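# Four arms stack four empty cartons in a crossed pile

## Task

Build a stack from the four empty cartons at the centre of the table: two cartons lying next to each other on the bottom, and the other two laid crosswise over that pair. None of the cartons may be crushed.

## Robot and tools

Robots: four identical i2rt Big YAM arms named arm1, arm2, arm3 and arm4. Each has six revolute joints, a two-finger gripper and a wrist camera sitting above the hand. Reach is roughly 1.0 m from the joint1 axis. Foot (base_link) positions in the scene frame, metres: arm1 (+0.616, -0.593, +0.915), arm2 (+0.630, +0.561, +0.990), arm3 (-0.613, +0.528, +0.902), arm4 (-0.533, -0.636, +0.954). Each foot faces along its own +x and is yawed toward the table centre (quaternions wxyz: arm1 (0.394,0,0,0.919), arm2 (0.371,-0.004,0.001,-0.929), arm3 (0.899,0.003,-0.001,-0.437), arm4 (0.880,0,-0.001,0.475)).

Frame: one shared scene frame, origin on the floor, +z up. The hand point is between the finger pads, about 1 cm behind the tips. Fingers point along the hand's +z; they open and close along the hand's y. Printed hand positions can be off, more so at long reach, and the hand often settles a centimetre or more from where it was sent.

Tool move: one action for any subset of arms. Arguments are arm1..arm4 (each an object for that arm only) plus cameras. An arm left out gets nothing new but may keep pushing toward an older target. Inside an arm's object:
- joints: absolute joint targets by name, radians: joint1_rad -2.879..2.879 (yaw about the foot, positive counter-clockwise from above), joint2_rad 0..3.141 (shoulder, positive lifts the upper arm up then forward), joint3_rad 0..3.019 (elbow, positive opens), joint4_rad -1.692..1.57 (hand pitch, positive tips fingers up), joint5_rad -1.57..1.57 (hand sideways, positive to the arm's right), joint6_rad -2.094..2.094 (hand roll, positive clockwise seen from behind). gripper_m 0..0.093 is the absolute fingertip gap in metres.
- min_time_s: 0.1..8 s, lower bound on how long this arm's joint motions take.
- target: one list of 7 numbers [x, y, z, qw, qx, qy, qz], an absolute hand pose in the scene frame (metres, unit quaternion). The hand follows a straight line toward it from its current hand_target. With target, joints may contain only gripper_m.
- speed: top speed of that line, 0.002..0.5 m/s (default 0.25); rotation capped at twice that in rad/s. Only allowed with target.
All hand lines in one call finish together, paced by the slowest; each lasts 0.5..10 s and is cut off after 10 s. No action exceeds 15 s. The controller limits each step to 100 mm and 20 degrees from the measured pose and solves with damped inverse kinematics. Lines do not avoid objects or other arms; hands lag, drift and can overshoot speed near full stretch. Joint moves may sweep the hand along a wide curve.
cameras: list of names from arm1_cam_wrist..arm4_cam_wrist, cam_a, cam_b, cam_near_a, cam_near_b, or ["all"]; [] for none. Default: all when no action, none otherwise. A move with no arm arguments just reports full state, scene number and images.

Tool wait: seconds 0..10, optional cameras; robots keep their last commands. Tool zoom_image: camera and region [x0,y0,x1,y1] in pixels, at most 504 by 504, on the newest image of that camera. read_manual returns licence texts only. finished_scene with scene (1 or 2) ends the scene for good; make no further call after it in that reply.

Results: per robot joint_positions, Joint velocities (rad/s, gripper m/s; may say within noise), joint torques (joints 3 and 4 wrap at ±28 N m), hand and hand_target poses, joint_status and hand_status. A line move lists each arm given motion as done or its worst status. Statuses: off_target (rested short, maybe still pushing); time_out (joint kept a nearby target and keeps pushing; on_its_own lists such joints, and held at gives the target, not the reading); not_followed, with messages joint command not followed or pose unreachable, meaning a self/inter-arm clearance check blocked it and it may keep retrying until given new targets. An arm in as last shown was not commanded; its status lines say not commanded. The pictures line gives image order; frames may lag the state slightly. If a call is refused or a stop occurs, later calls in that same reply are skipped.

Gripper: reading when clamped on a rigid part can sit up to 0.005 below the part's width (some up to 0.002 above); closed on nothing reads 0.000..0.003. Commanding about 0.005 below first-contact reading gives full force (~50-64 N per pad). Cartons are empty and soft: close only slightly below first contact so they are not crushed. Release by commanding well above the reading.

Avoid: arms pressing on each other (including one gripper closing on another's fingers) which ends the scene; hard hits on fixed or heavy things; dropping cartons from height or releasing them while moving; pushing anything off the work area. Arms don't stop on contact and keep pushing; to relieve a stuck joint, send its reported position. Sustained loads, stretched poses or pushing at the unreachable heat motors; MOTOR HOT warns at 85 °C and at 100 °C the arm goes limp for 30-60 s or more (OVER-TEMPERATURE FAULT, keys show limit_stop_at_motor_heat; resend targets afterwards). Loose objects may occasionally be nudged by outside pushes. Room and wrist camera calibrations are approximate (several mm, fractions of a degree).

Each tool is called after "Call:" as name(argument=value, ...), one argument or row to a line, values as JSON.

## Session

Call:
move(
)

Scene clock: 0.00 s.
Joint torques (N m): no reading
Heat: arm1: hottest joint1_rad 40 °C; arm2: hottest joint6_rad 40 °C; arm3: hottest joint1_rad 38 °C; arm4: hottest joint1_rad 44 °C.
Joint velocities: within noise
arm1.joint_positions: joint1_rad=+0.179 joint2_rad=+0.617 joint3_rad=+1.406 joint4_rad=-1.417 joint5_rad=+0.111 joint6_rad=+0.340 gripper_m=+0.09396
arm1.joint_status: not commanded
arm1.hand: x=+0.4488 y=-0.4458 z=+1.4458 quat_wxyz=(-0.114, +0.775, -0.438, -0.441) (m; scene frame)
arm1.hand_target: x=+0.4505 y=-0.4470 z=+1.4581 quat_wxyz=(-0.116, +0.769, -0.435, -0.454) (m; scene frame)
arm1.hand_status: not commanded
arm2.joint_positions: joint1_rad=+0.227 joint2_rad=+0.633 joint3_rad=+1.333 joint4_rad=-1.225 joint5_rad=+0.246 joint6_rad=-0.317 gripper_m=+0.09396
arm2.joint_status: not commanded
arm2.hand: x=+0.4552 y=+0.3696 z=+1.5254 quat_wxyz=(-0.061, -0.719, -0.473, +0.506) (m; scene frame)
arm2.hand_target: x=+0.4565 y=+0.3716 z=+1.5387 quat_wxyz=(-0.066, -0.714, -0.467, +0.518) (m; scene frame)
arm2.hand_status: not commanded
arm3.joint_positions: joint1_rad=+0.178 joint2_rad=+0.626 joint3_rad=+1.315 joint4_rad=-1.505 joint5_rad=+0.218 joint6_rad=+0.357 gripper_m=+0.09396
arm3.joint_status: not commanded
arm3.hand: x=-0.4782 y=+0.3534 z=+1.3744 quat_wxyz=(-0.342, -0.512, -0.770, +0.165) (m; scene frame)
arm3.hand_target: x=-0.4791 y=+0.3541 z=+1.3875 quat_wxyz=(-0.356, -0.511, -0.765, +0.167) (m; scene frame)
arm3.hand_status: not commanded
arm4.joint_positions: joint1_rad=-0.391 joint2_rad=+0.618 joint3_rad=+1.439 joint4_rad=-1.280 joint5_rad=-0.275 joint6_rad=+0.302 gripper_m=+0.09396
arm4.joint_status: not commanded
arm4.hand: x=-0.3703 y=-0.4693 z=+1.5318 quat_wxyz=(-0.420, +0.196, -0.821, -0.333) (m; scene frame)
arm4.hand_target: x=-0.3731 y=-0.4712 z=+1.5415 quat_wxyz=(-0.429, +0.196, -0.815, -0.337) (m; scene frame)
arm4.hand_status: not commanded
pictures: arm1_cam_wrist, arm2_cam_wrist, arm3_cam_wrist, arm4_cam_wrist, cam_a, cam_b, cam_near_a, cam_near_b

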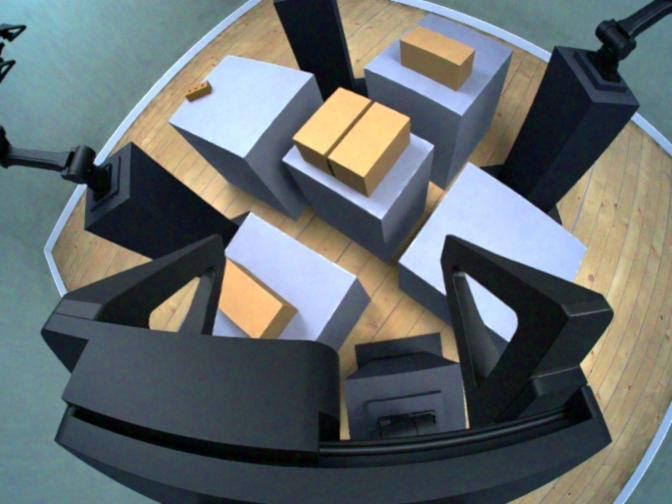

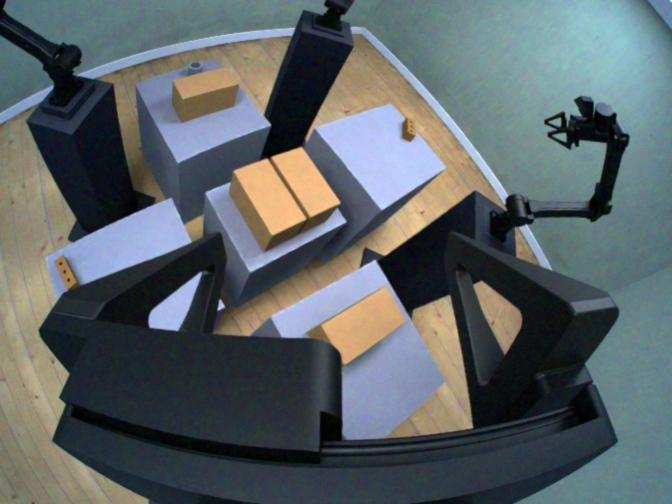

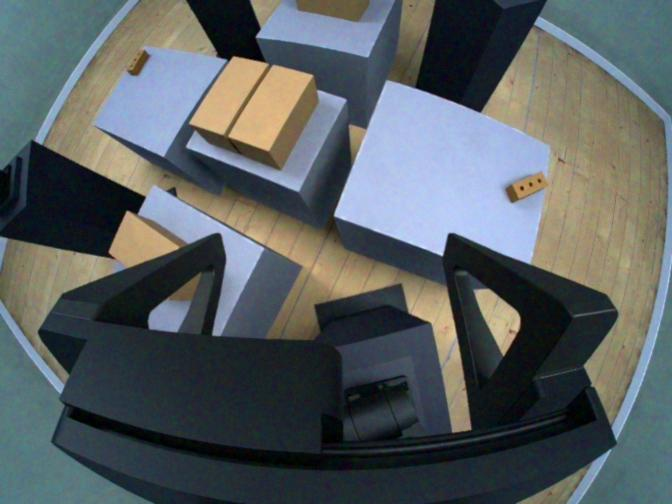

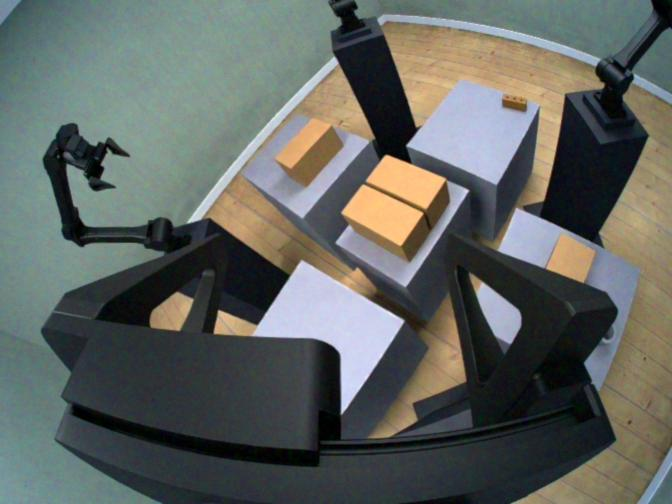

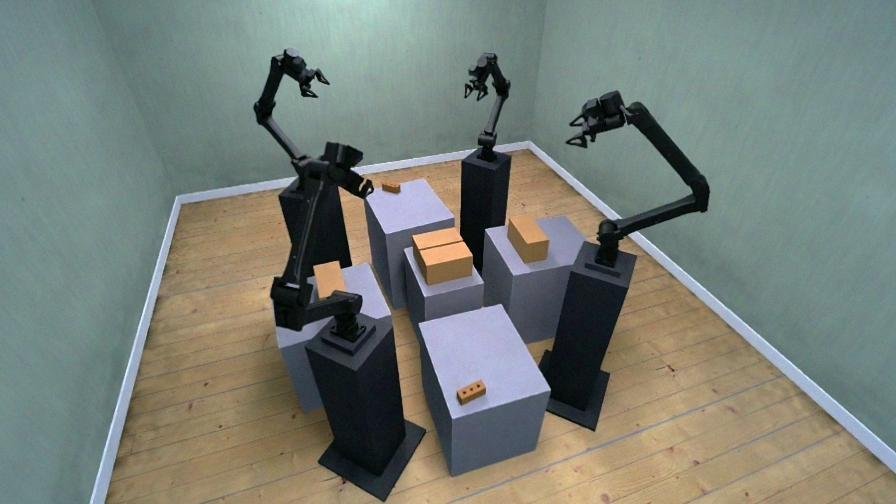

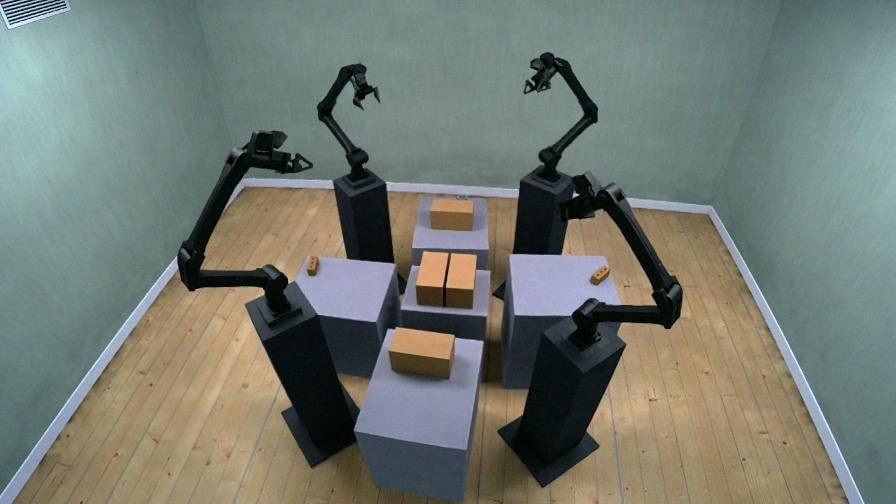

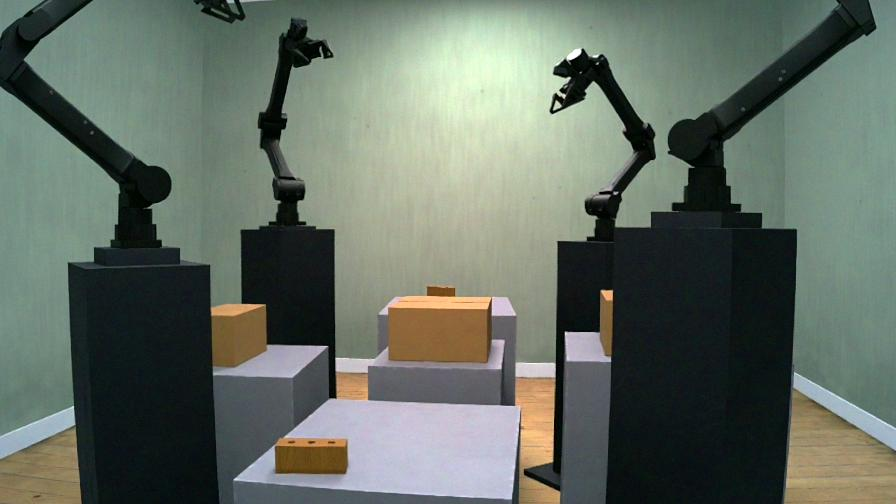

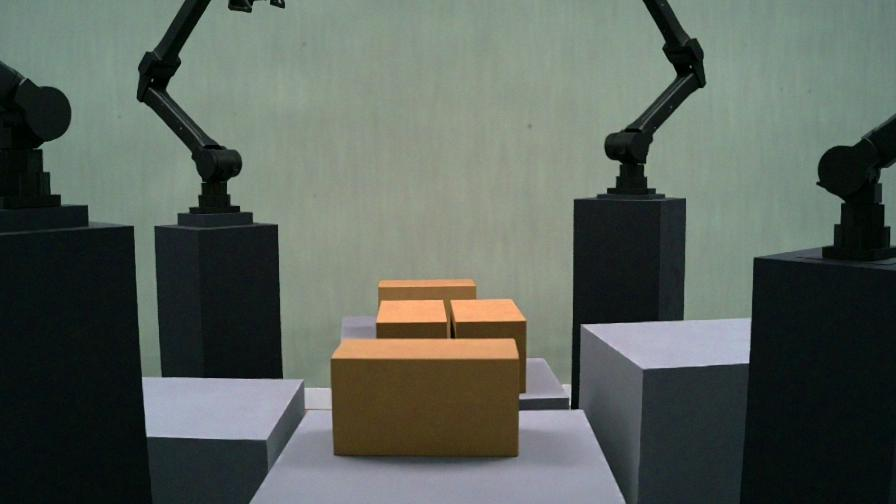

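Call:
zoom_image(
  camera="cam_b",
  region=[340, 180, 540, 400],
)

Call:
zoom_image(
  camera="cam_a",
  region=[280, 180, 600, 340],
)

Call:
zoom_image(
  camera="cam_near_b",
  region=[300, 260, 640, 480],
)

Call:
zoom_image(
  camera="cam_near_a",
  region=[200, 270, 640, 420],
)

Scaled by 2.291 from the camera's 896x504 image, which has a finer 1280x720 frame.

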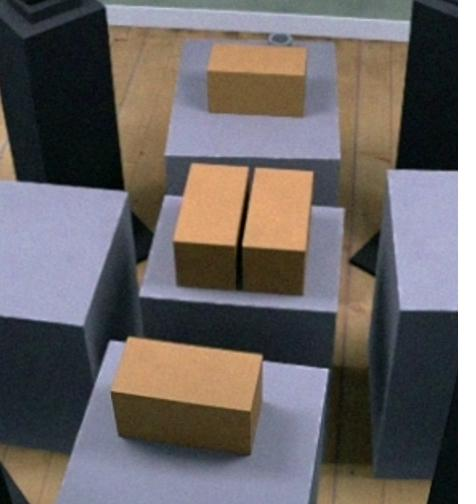

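Scaled by 1.575 from the camera's 896x504 image, which has a finer 1280x720 frame.

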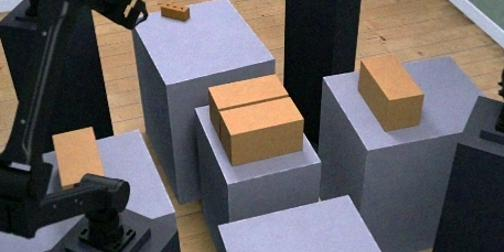

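Scaled by 1.482 from the camera's 896x504 image, which has a finer 1280x720 frame.

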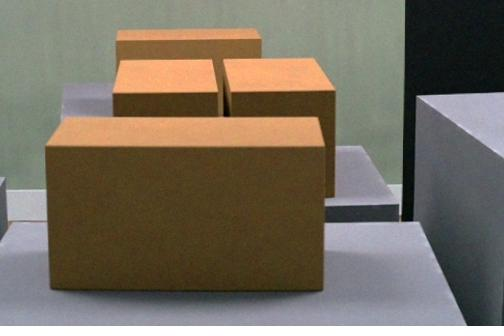

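Scaled by 1.145 from the camera's 896x504 image, which has a finer 1280x720 frame.

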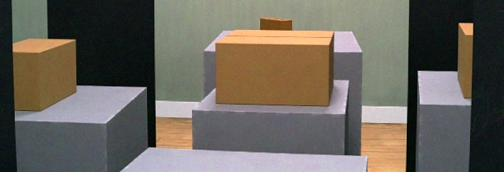

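Call:
zoom_image(
  camera="cam_b",
  region=[220, 230, 420, 380],
)

Call:
zoom_image(
  camera="cam_b",
  region=[510, 230, 710, 380],
)

Call:
zoom_image(
  camera="cam_b",
  region=[310, 120, 610, 220],
)

Call:
zoom_image(
  camera="cam_a",
  region=[280, 260, 420, 380],
)

Call:
zoom_image(
  camera="cam_a",
  region=[540, 200, 680, 320],
)

Call:
zoom_image(
  camera="cam_a",
  region=[240, 100, 540, 220],
)

Scaled by 2.520 from the camera's 896x504 image, which has a finer 1280x720 frame.

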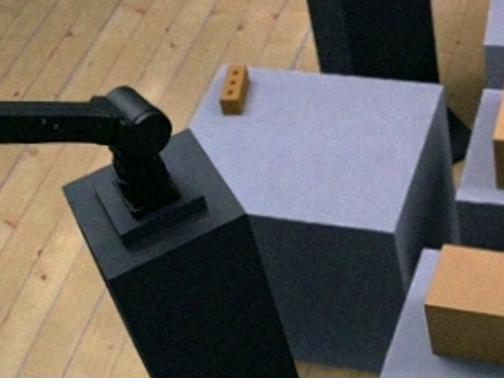

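Scaled by 2.520 from the camera's 896x504 image, which has a finer 1280x720 frame.

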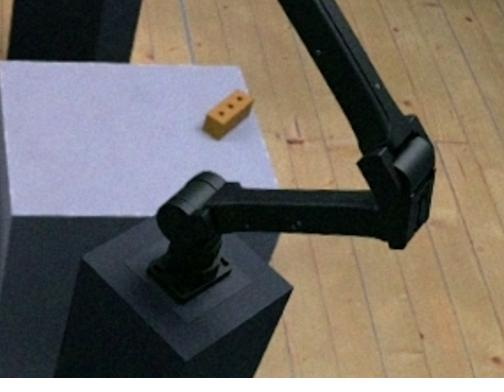

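Scaled by 1.680 from the camera's 896x504 image, which has a finer 1280x720 frame.

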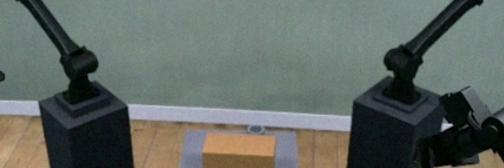

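Scaled by 3.600 from the camera's 896x504 image, which has a finer 1280x720 frame.

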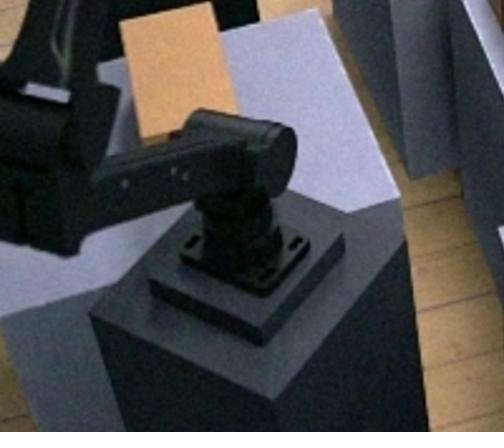

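Scaled by 3.600 from the camera's 896x504 image, which has a finer 1280x720 frame.

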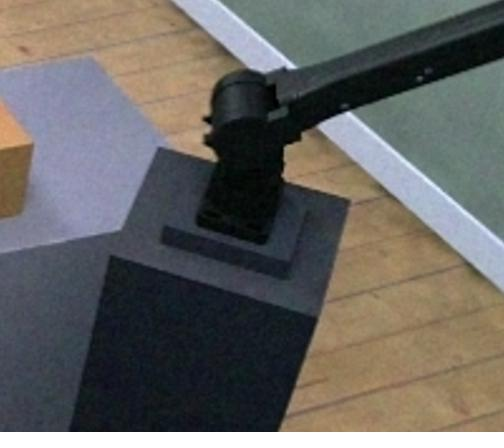

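Scaled by 1.680 from the camera's 896x504 image, which has a finer 1280x720 frame.

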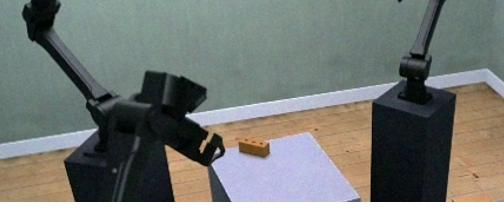

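Call:
move(
  arm1={"target":[0.30,-0.63,0.88,0,0.9397,0,-0.342],"joints":{"gripper_m":0.07}},
  arm2={"target":[0.30,0.505,0.88,0,0.9397,0,-0.342],"joints":{"gripper_m":0.07}},
  arm3={"target":[-0.20,0.505,0.88,0.342,0,0.9397,0],"joints":{"gripper_m":0.07}},
  arm4={"target":[-0.20,-0.63,0.88,0.342,0,0.9397,0],"joints":{"gripper_m":0.07}},
  cameras=["all"],
)

Scene clock: 28.90 s.
Joint torques (N m): arm1=[0.21 -2.78 5.26 1.88 -0.02 0.03] | arm2=[-0.67 -5.3 1.07 2.73 -0.03 -0.01] | arm3=[1.26 -7.88 6.43 1.87 -0.12 0.05] | arm4=[-1.03 -5.66 3.85 1.81 0.17 -0.18]
Heat: arm1: hottest joint1_rad 39 °C; arm2: hottest joint6_rad 39 °C; arm3: hottest joint3_rad 38 °C; arm4: hottest joint1_rad 43 °C.
move: arm1 off_target; arm2 done; arm3 off_target; arm4 done
Joint velocities: within noise
arm1.joint_positions: joint1_rad=+0.990 joint2_rad=+1.400 joint3_rad=+0.160 joint4_rad=+0.323 joint5_rad=+0.122 joint6_rad=+0.148 gripper_m=+0.07009
arm1.joint_status: all done
arm1.hand: x=+0.3181 y=-0.6249 z=+0.8732 quat_wxyz=(-0.004, +0.945, -0.005, -0.326) (m; scene frame)
arm1.hand_target: x=+0.3006 y=-0.6298 z=+0.8808 quat_wxyz=(+0.000, +0.940, +0.000, -0.342) (m; scene frame)
arm1.hand_status: off_target (0.020 m and 2.1 deg from the pose sent, 0.613 m and 56.9 deg at the start)
arm2.joint_positions: joint1_rad=-0.493 joint2_rad=+1.929 joint3_rad=+0.250 joint4_rad=+0.768 joint5_rad=+0.167 joint6_rad=+0.199 gripper_m=+0.07009
arm2.joint_status: all done
arm2.hand: x=+0.3051 y=+0.5031 z=+0.8804 quat_wxyz=(+0.002, -0.942, -0.005, +0.336) (m; scene frame)
arm2.hand_target: x=+0.3000 y=+0.5050 z=+0.8801 quat_wxyz=(+0.000, -0.940, +0.000, +0.342) (m; scene frame)
arm2.hand_status: done (0.005 m and 0.9 deg from the pose sent, 0.677 m and 63.9 deg at the start)
arm3.joint_positions: joint1_rad=+0.820 joint2_rad=+1.547 joint3_rad=+0.419 joint4_rad=+0.217 joint5_rad=-0.040 joint6_rad=-0.051 gripper_m=+0.07009
arm3.joint_status: all done
arm3.hand: x=-0.2177 y=+0.5007 z=+0.8724 quat_wxyz=(-0.326, -0.011, -0.945, +0.001) (m; scene frame)
arm3.hand_target: x=-0.2006 y=+0.5050 z=+0.8805 quat_wxyz=(-0.342, +0.000, -0.940, +0.000) (m; scene frame)
arm3.hand_status: off_target (0.020 m and 2.3 deg from the pose sent, 0.587 m and 65.5 deg at the start)
arm4.joint_positions: joint1_rad=-0.943 joint2_rad=+1.685 joint3_rad=+0.204 joint4_rad=+0.594 joint5_rad=+0.020 joint6_rad=+0.024 gripper_m=+0.07007
arm4.joint_status: all done
arm4.hand: x=-0.2091 y=-0.6248 z=+0.8802 quat_wxyz=(-0.336, +0.008, -0.942, -0.003) (m; scene frame)
arm4.hand_target: x=-0.2002 y=-0.6300 z=+0.8802 quat_wxyz=(-0.342, +0.000, -0.940, +0.000) (m; scene frame)
arm4.hand_status: done (0.010 m and 1.2 deg from the pose sent, 0.693 m and 47.5 deg at the start)
pictures: arm1_cam_wrist, arm2_cam_wrist, arm3_cam_wrist, arm4_cam_wrist, cam_a, cam_b, cam_near_a, cam_near_b
camera_calibration:
arm1_cam_wrist: T_world_to_cam=[[-0.000949696, 0.999961, 0.00872852, 0.617131], [0.998788, 0.00137813, -0.04921, -0.270392], [-0.0492202, 0.0086712, -0.99875, 1.0176], [0, 0, 0, 1]] pos_world=[0.320736, -0.625558, 0.997635]
arm2_cam_wrist: T_world_to_cam=[[-0.00954232, 0.999944, 0.00458653, -0.50363], [0.997233, 0.0098544, -0.0736775, -0.239339], [-0.0737186, 0.00387079, -0.997272, 1.02367], [0, 0, 0, 1]] pos_world=[0.309334, 0.501998, 1.00555]
arm3_cam_wrist: T_world_to_cam=[[-0.0165193, -0.999863, -0.00121699, 0.497684], [-0.998276, 0.0165617, -0.0563156, -0.172203], [0.056328, 0.000284598, -0.998412, 1.00599], [0, 0, 0, 1]] pos_world=[-0.22035, 0.500182, 0.995306]
arm4_cam_wrist: T_world_to_cam=[[0.0271096, -0.999627, 0.00336817, -0.624857], [-0.99738, -0.0272744, -0.0670068, -0.162978], [0.0670736, -0.00154282, -0.997747, 1.01399], [0, 0, 0, 1]] pos_world=[-0.213624, -0.627504, 1.00289]

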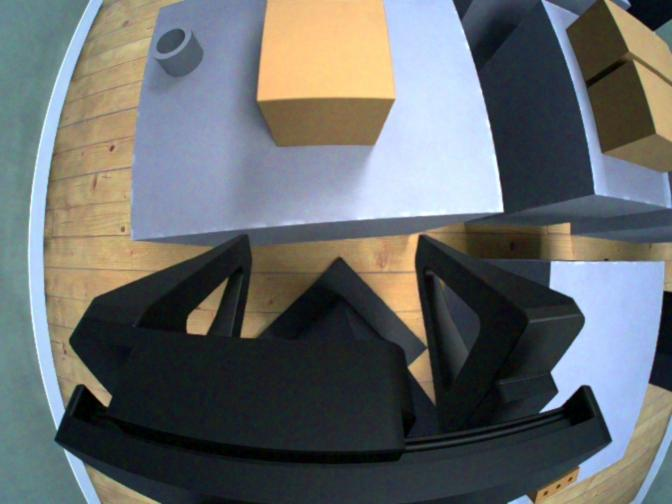

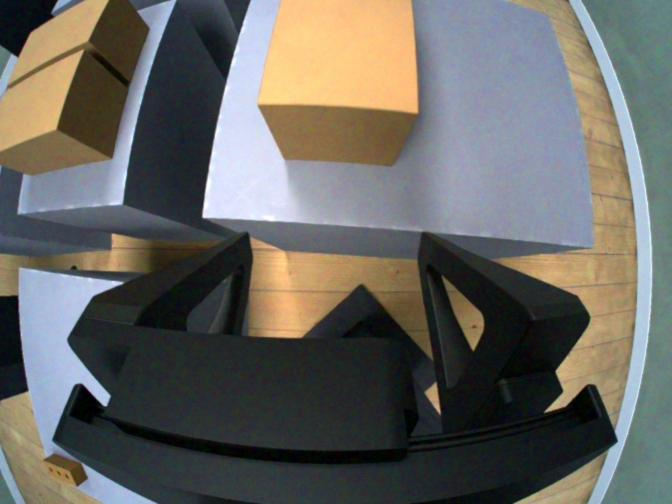

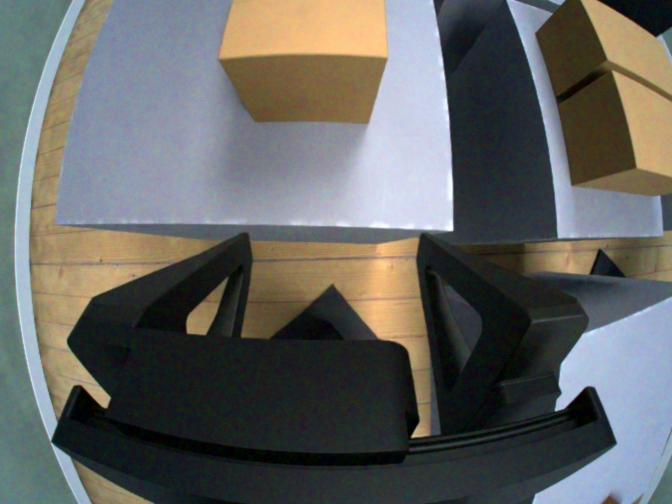

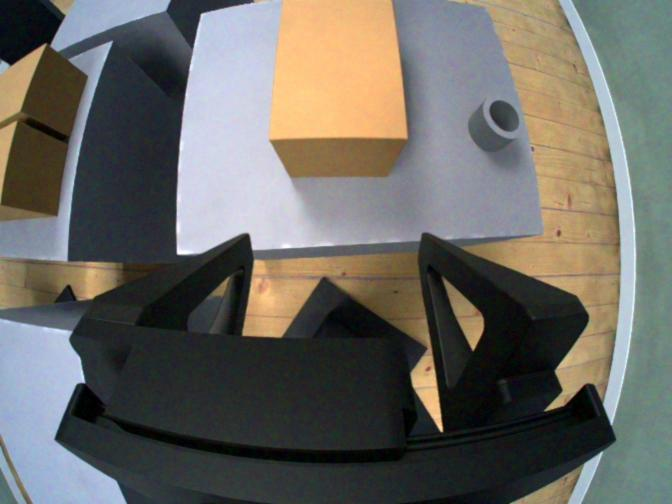

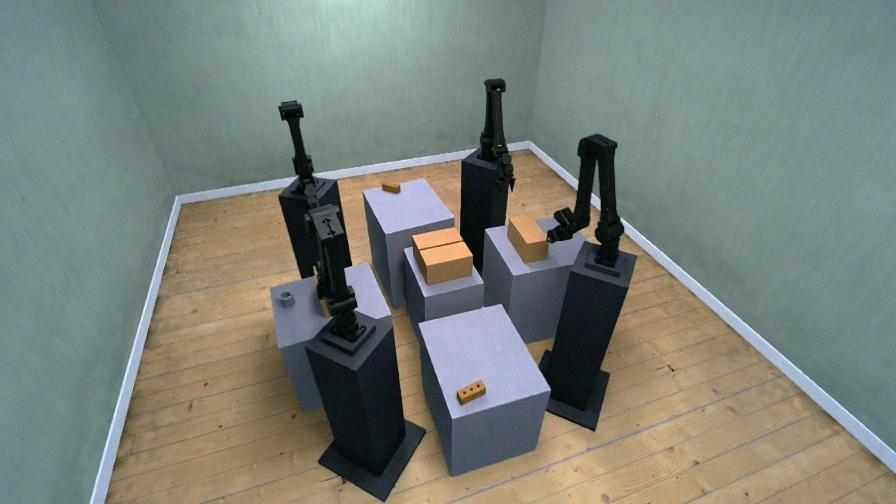

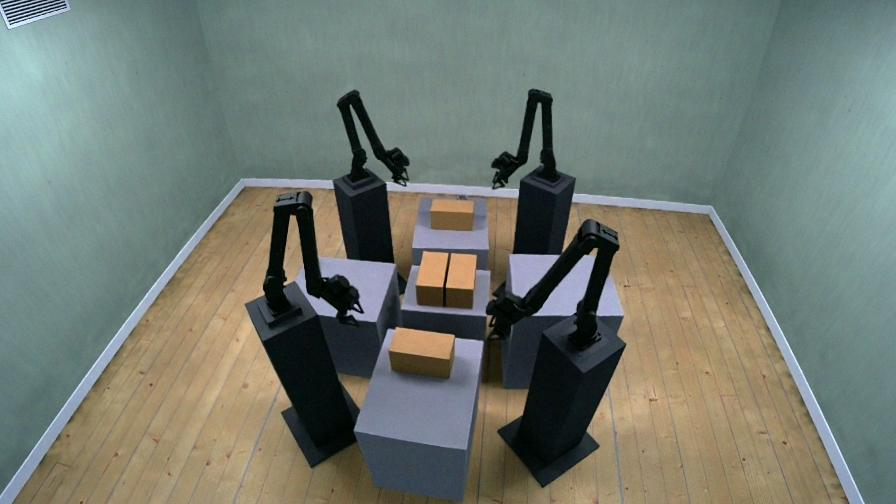

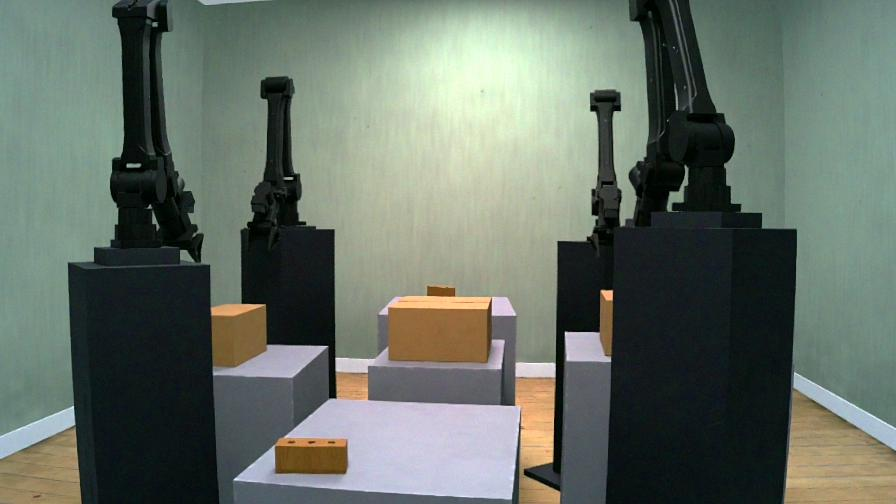

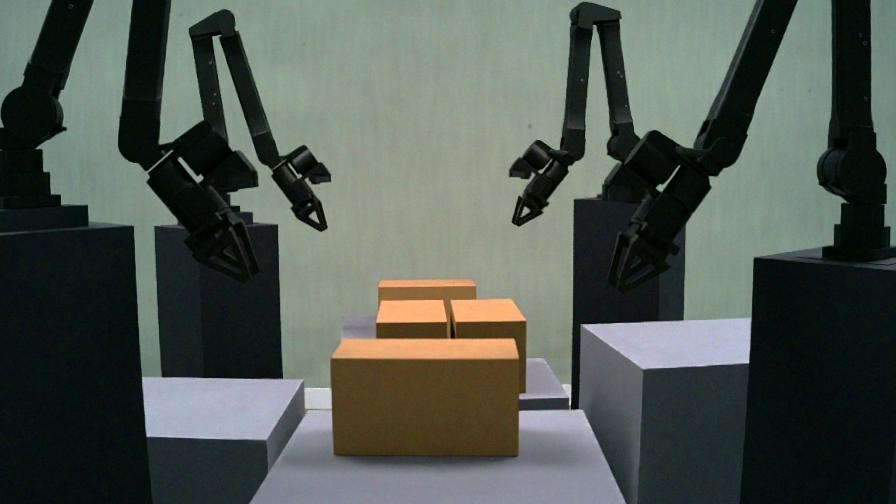

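Call:
move(
  arm1={"target":[0.22,-0.63,0.67,0,0.9397,0,-0.342]},
  arm2={"target":[0.23,0.507,0.715,0,0.9397,0,-0.342]},
  arm3={"target":[-0.125,0.52,0.72,0.342,0,0.9397,0]},
  arm4={"target":[-0.145,-0.63,0.67,0.342,0,0.9397,0]},
  cameras=["all"],
)

Scene clock: 34.57 s.
Joint torques (N m): arm1=[-1.55 -8.94 -1.02 1.95 -0.04 0.03] | arm2=[0.21 -9.41 -1.11 2.78 -0.04 -0.12] | arm3=[1.38 -13.16 2.32 1.88 0.22 0.22] | arm4=[-0.97 -11.58 -1.61 1.77 0.05 -0.23]
Heat: arm1: hottest joint1_rad 39 °C; arm2: hottest joint6_rad 39 °C; arm3: hottest joint3_rad 38 °C; arm4: hottest joint1_rad 43 °C.
move: arm1 done; arm2 done; arm3 done; arm4 done
Joint velocities: within noise
arm1.joint_positions: joint1_rad=+0.958 joint2_rad=+2.476 joint3_rad=+0.579 joint4_rad=+1.009 joint5_rad=+0.089 joint6_rad=+0.108 gripper_m=+0.07009
arm1.joint_status: not commanded
arm1.hand: x=+0.2228 y=-0.6353 z=+0.6720 quat_wxyz=(+0.001, +0.942, +0.004, -0.337) (m; scene frame)
arm1.hand_target: x=+0.2202 y=-0.6300 z=+0.6701 quat_wxyz=(+0.000, +0.940, +0.000, -0.342) (m; scene frame)
arm1.hand_status: done (0.006 m and 0.8 deg from the pose sent, 0.226 m and 2.1 deg at the start)
arm2.joint_positions: joint1_rad=-0.560 joint2_rad=+2.579 joint3_rad=+0.653 joint4_rad=+1.021 joint5_rad=+0.125 joint6_rad=+0.155 gripper_m=+0.07009
arm2.joint_status: not commanded
arm2.hand: x=+0.2335 y=+0.5041 z=+0.7161 quat_wxyz=(+0.000, -0.942, +0.000, +0.335) (m; scene frame)
arm2.hand_target: x=+0.2301 y=+0.5070 z=+0.7151 quat_wxyz=(+0.000, -0.940, +0.000, +0.342) (m; scene frame)
arm2.hand_status: done (0.005 m and 0.9 deg from the pose sent, 0.182 m and 0.9 deg at the start)
arm3.joint_positions: joint1_rad=+0.871 joint2_rad=+2.221 joint3_rad=+0.702 joint4_rad=+0.622 joint5_rad=-0.014 joint6_rad=-0.026 gripper_m=+0.07009
arm3.joint_status: not commanded
arm3.hand: x=-0.1332 y=+0.5144 z=+0.7188 quat_wxyz=(-0.332, -0.002, -0.943, +0.001) (m; scene frame)
arm3.hand_target: x=-0.1253 y=+0.5201 z=+0.7201 quat_wxyz=(-0.342, +0.000, -0.940, +0.000) (m; scene frame)
arm3.hand_status: done (0.010 m and 1.2 deg from the pose sent, 0.179 m and 2.3 deg at the start)
arm4.joint_positions: joint1_rad=-0.950 joint2_rad=+2.618 joint3_rad=+0.630 joint4_rad=+1.110 joint5_rad=+0.019 joint6_rad=+0.024 gripper_m=+0.07007
arm4.joint_status: not commanded
arm4.hand: x=-0.1449 y=-0.6241 z=+0.6750 quat_wxyz=(-0.340, +0.004, -0.940, -0.003) (m; scene frame)
arm4.hand_target: x=-0.1451 y=-0.6299 z=+0.6701 quat_wxyz=(-0.342, +0.000, -0.940, +0.000) (m; scene frame)
arm4.hand_status: done (0.008 m and 0.6 deg from the pose sent, 0.220 m and 1.2 deg at the start)
pictures: arm1_cam_wrist, arm2_cam_wrist, arm3_cam_wrist, arm4_cam_wrist, cam_a, cam_b, cam_near_a, cam_near_b
camera_calibration:
arm1_cam_wrist: T_world_to_cam=[[-0.0203914, 0.999784, 0.00399881, 0.636564], [0.997168, 0.0206273, -0.0723186, -0.156975], [-0.0723854, 0.00251281, -0.997374, 0.812327], [0, 0, 0, 1]] pos_world=[0.228312, -0.63523, 0.796295]
arm2_cam_wrist: T_world_to_cam=[[-0.0021443, 0.999997, -0.000858899, -0.502362], [0.99748, 0.00207799, -0.0709205, -0.178217], [-0.0709186, -0.00100881, -0.997482, 0.856482], [0, 0, 0, 1]] pos_world=[0.237431, 0.503595, 0.841254]
arm3_cam_wrist: T_world_to_cam=[[-0.000681742, -0.999989, 0.00455157, 0.510611], [-0.997522, 0.000359841, -0.070353, -0.0781453], [0.0703507, -0.00458825, -0.997512, 0.851623], [0, 0, 0, 1]] pos_world=[-0.137516, 0.514541, 0.841682]
arm4_cam_wrist: T_world_to_cam=[[0.0201594, -0.999794, 0.00223232, -0.625612], [-0.996864, -0.0202711, -0.0764885, -0.101846], [0.076518, -0.000683357, -0.997068, 0.806344], [0, 0, 0, 1]] pos_world=[-0.150615, -0.626997, 0.797586]

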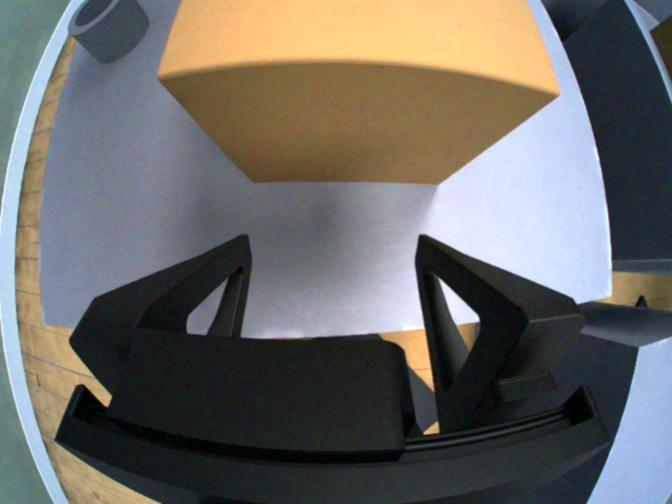

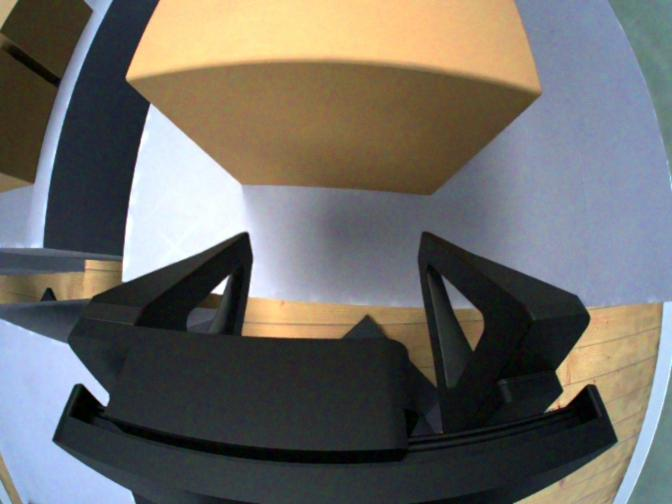

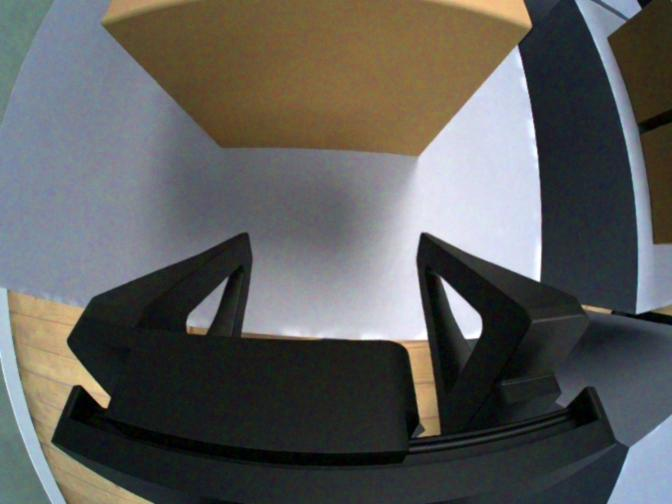

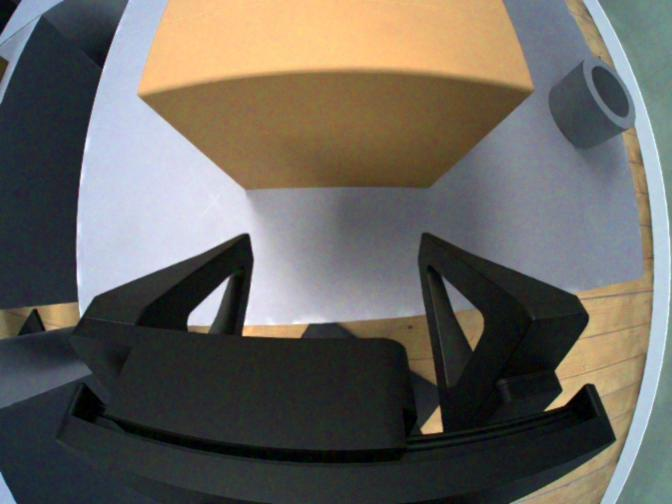

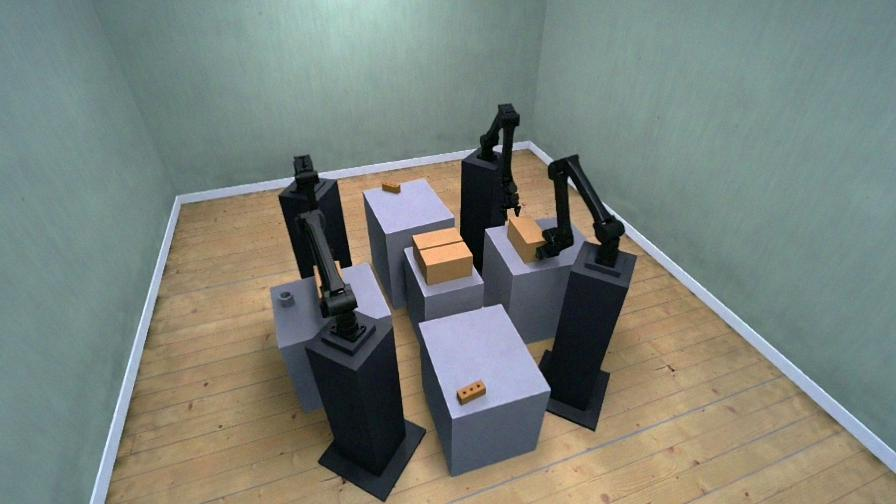

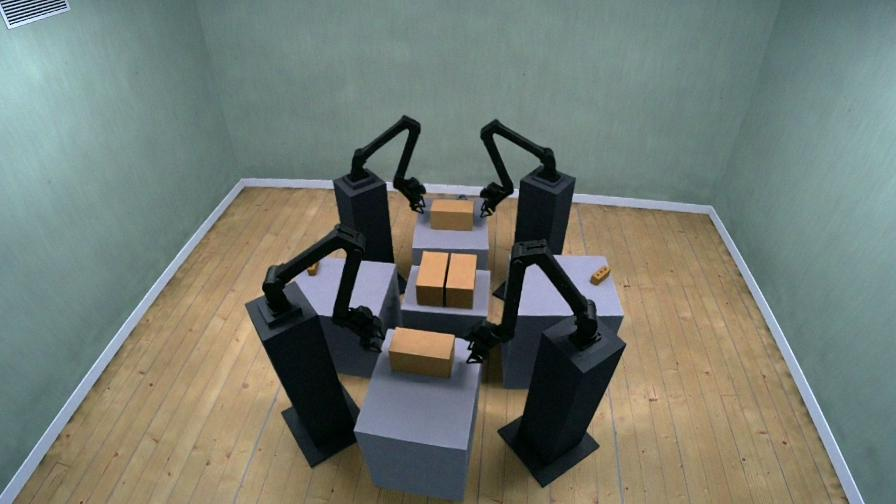

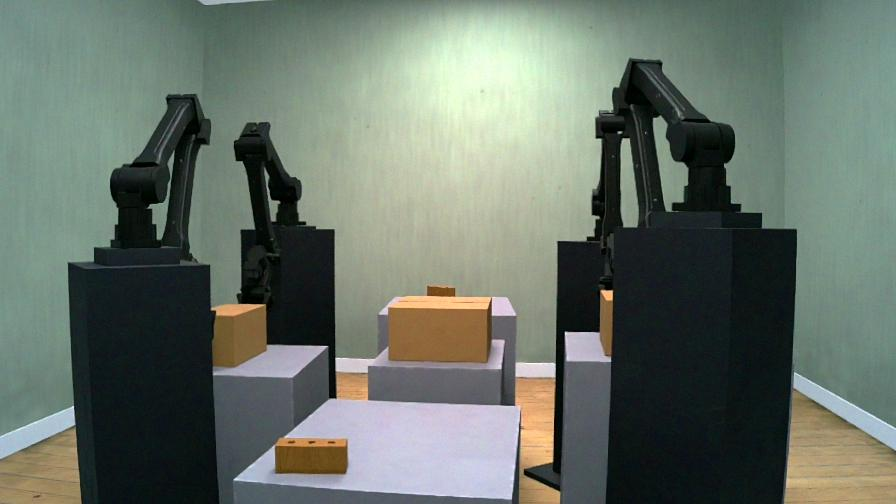

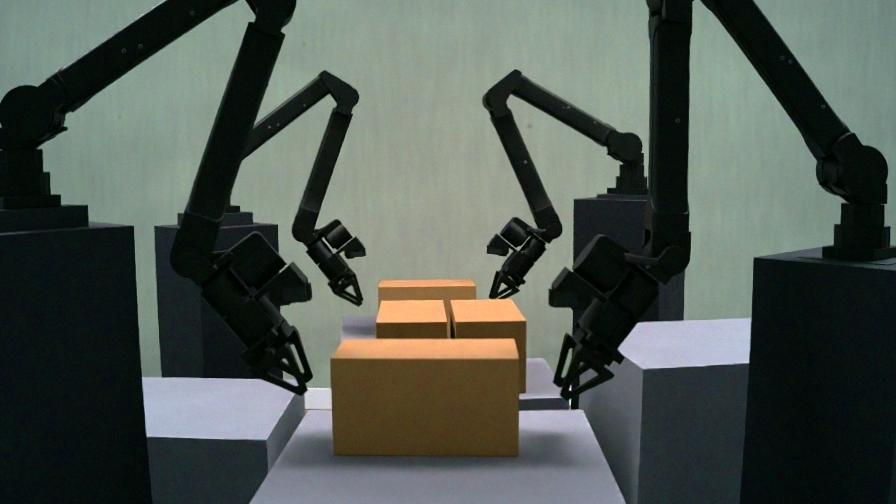

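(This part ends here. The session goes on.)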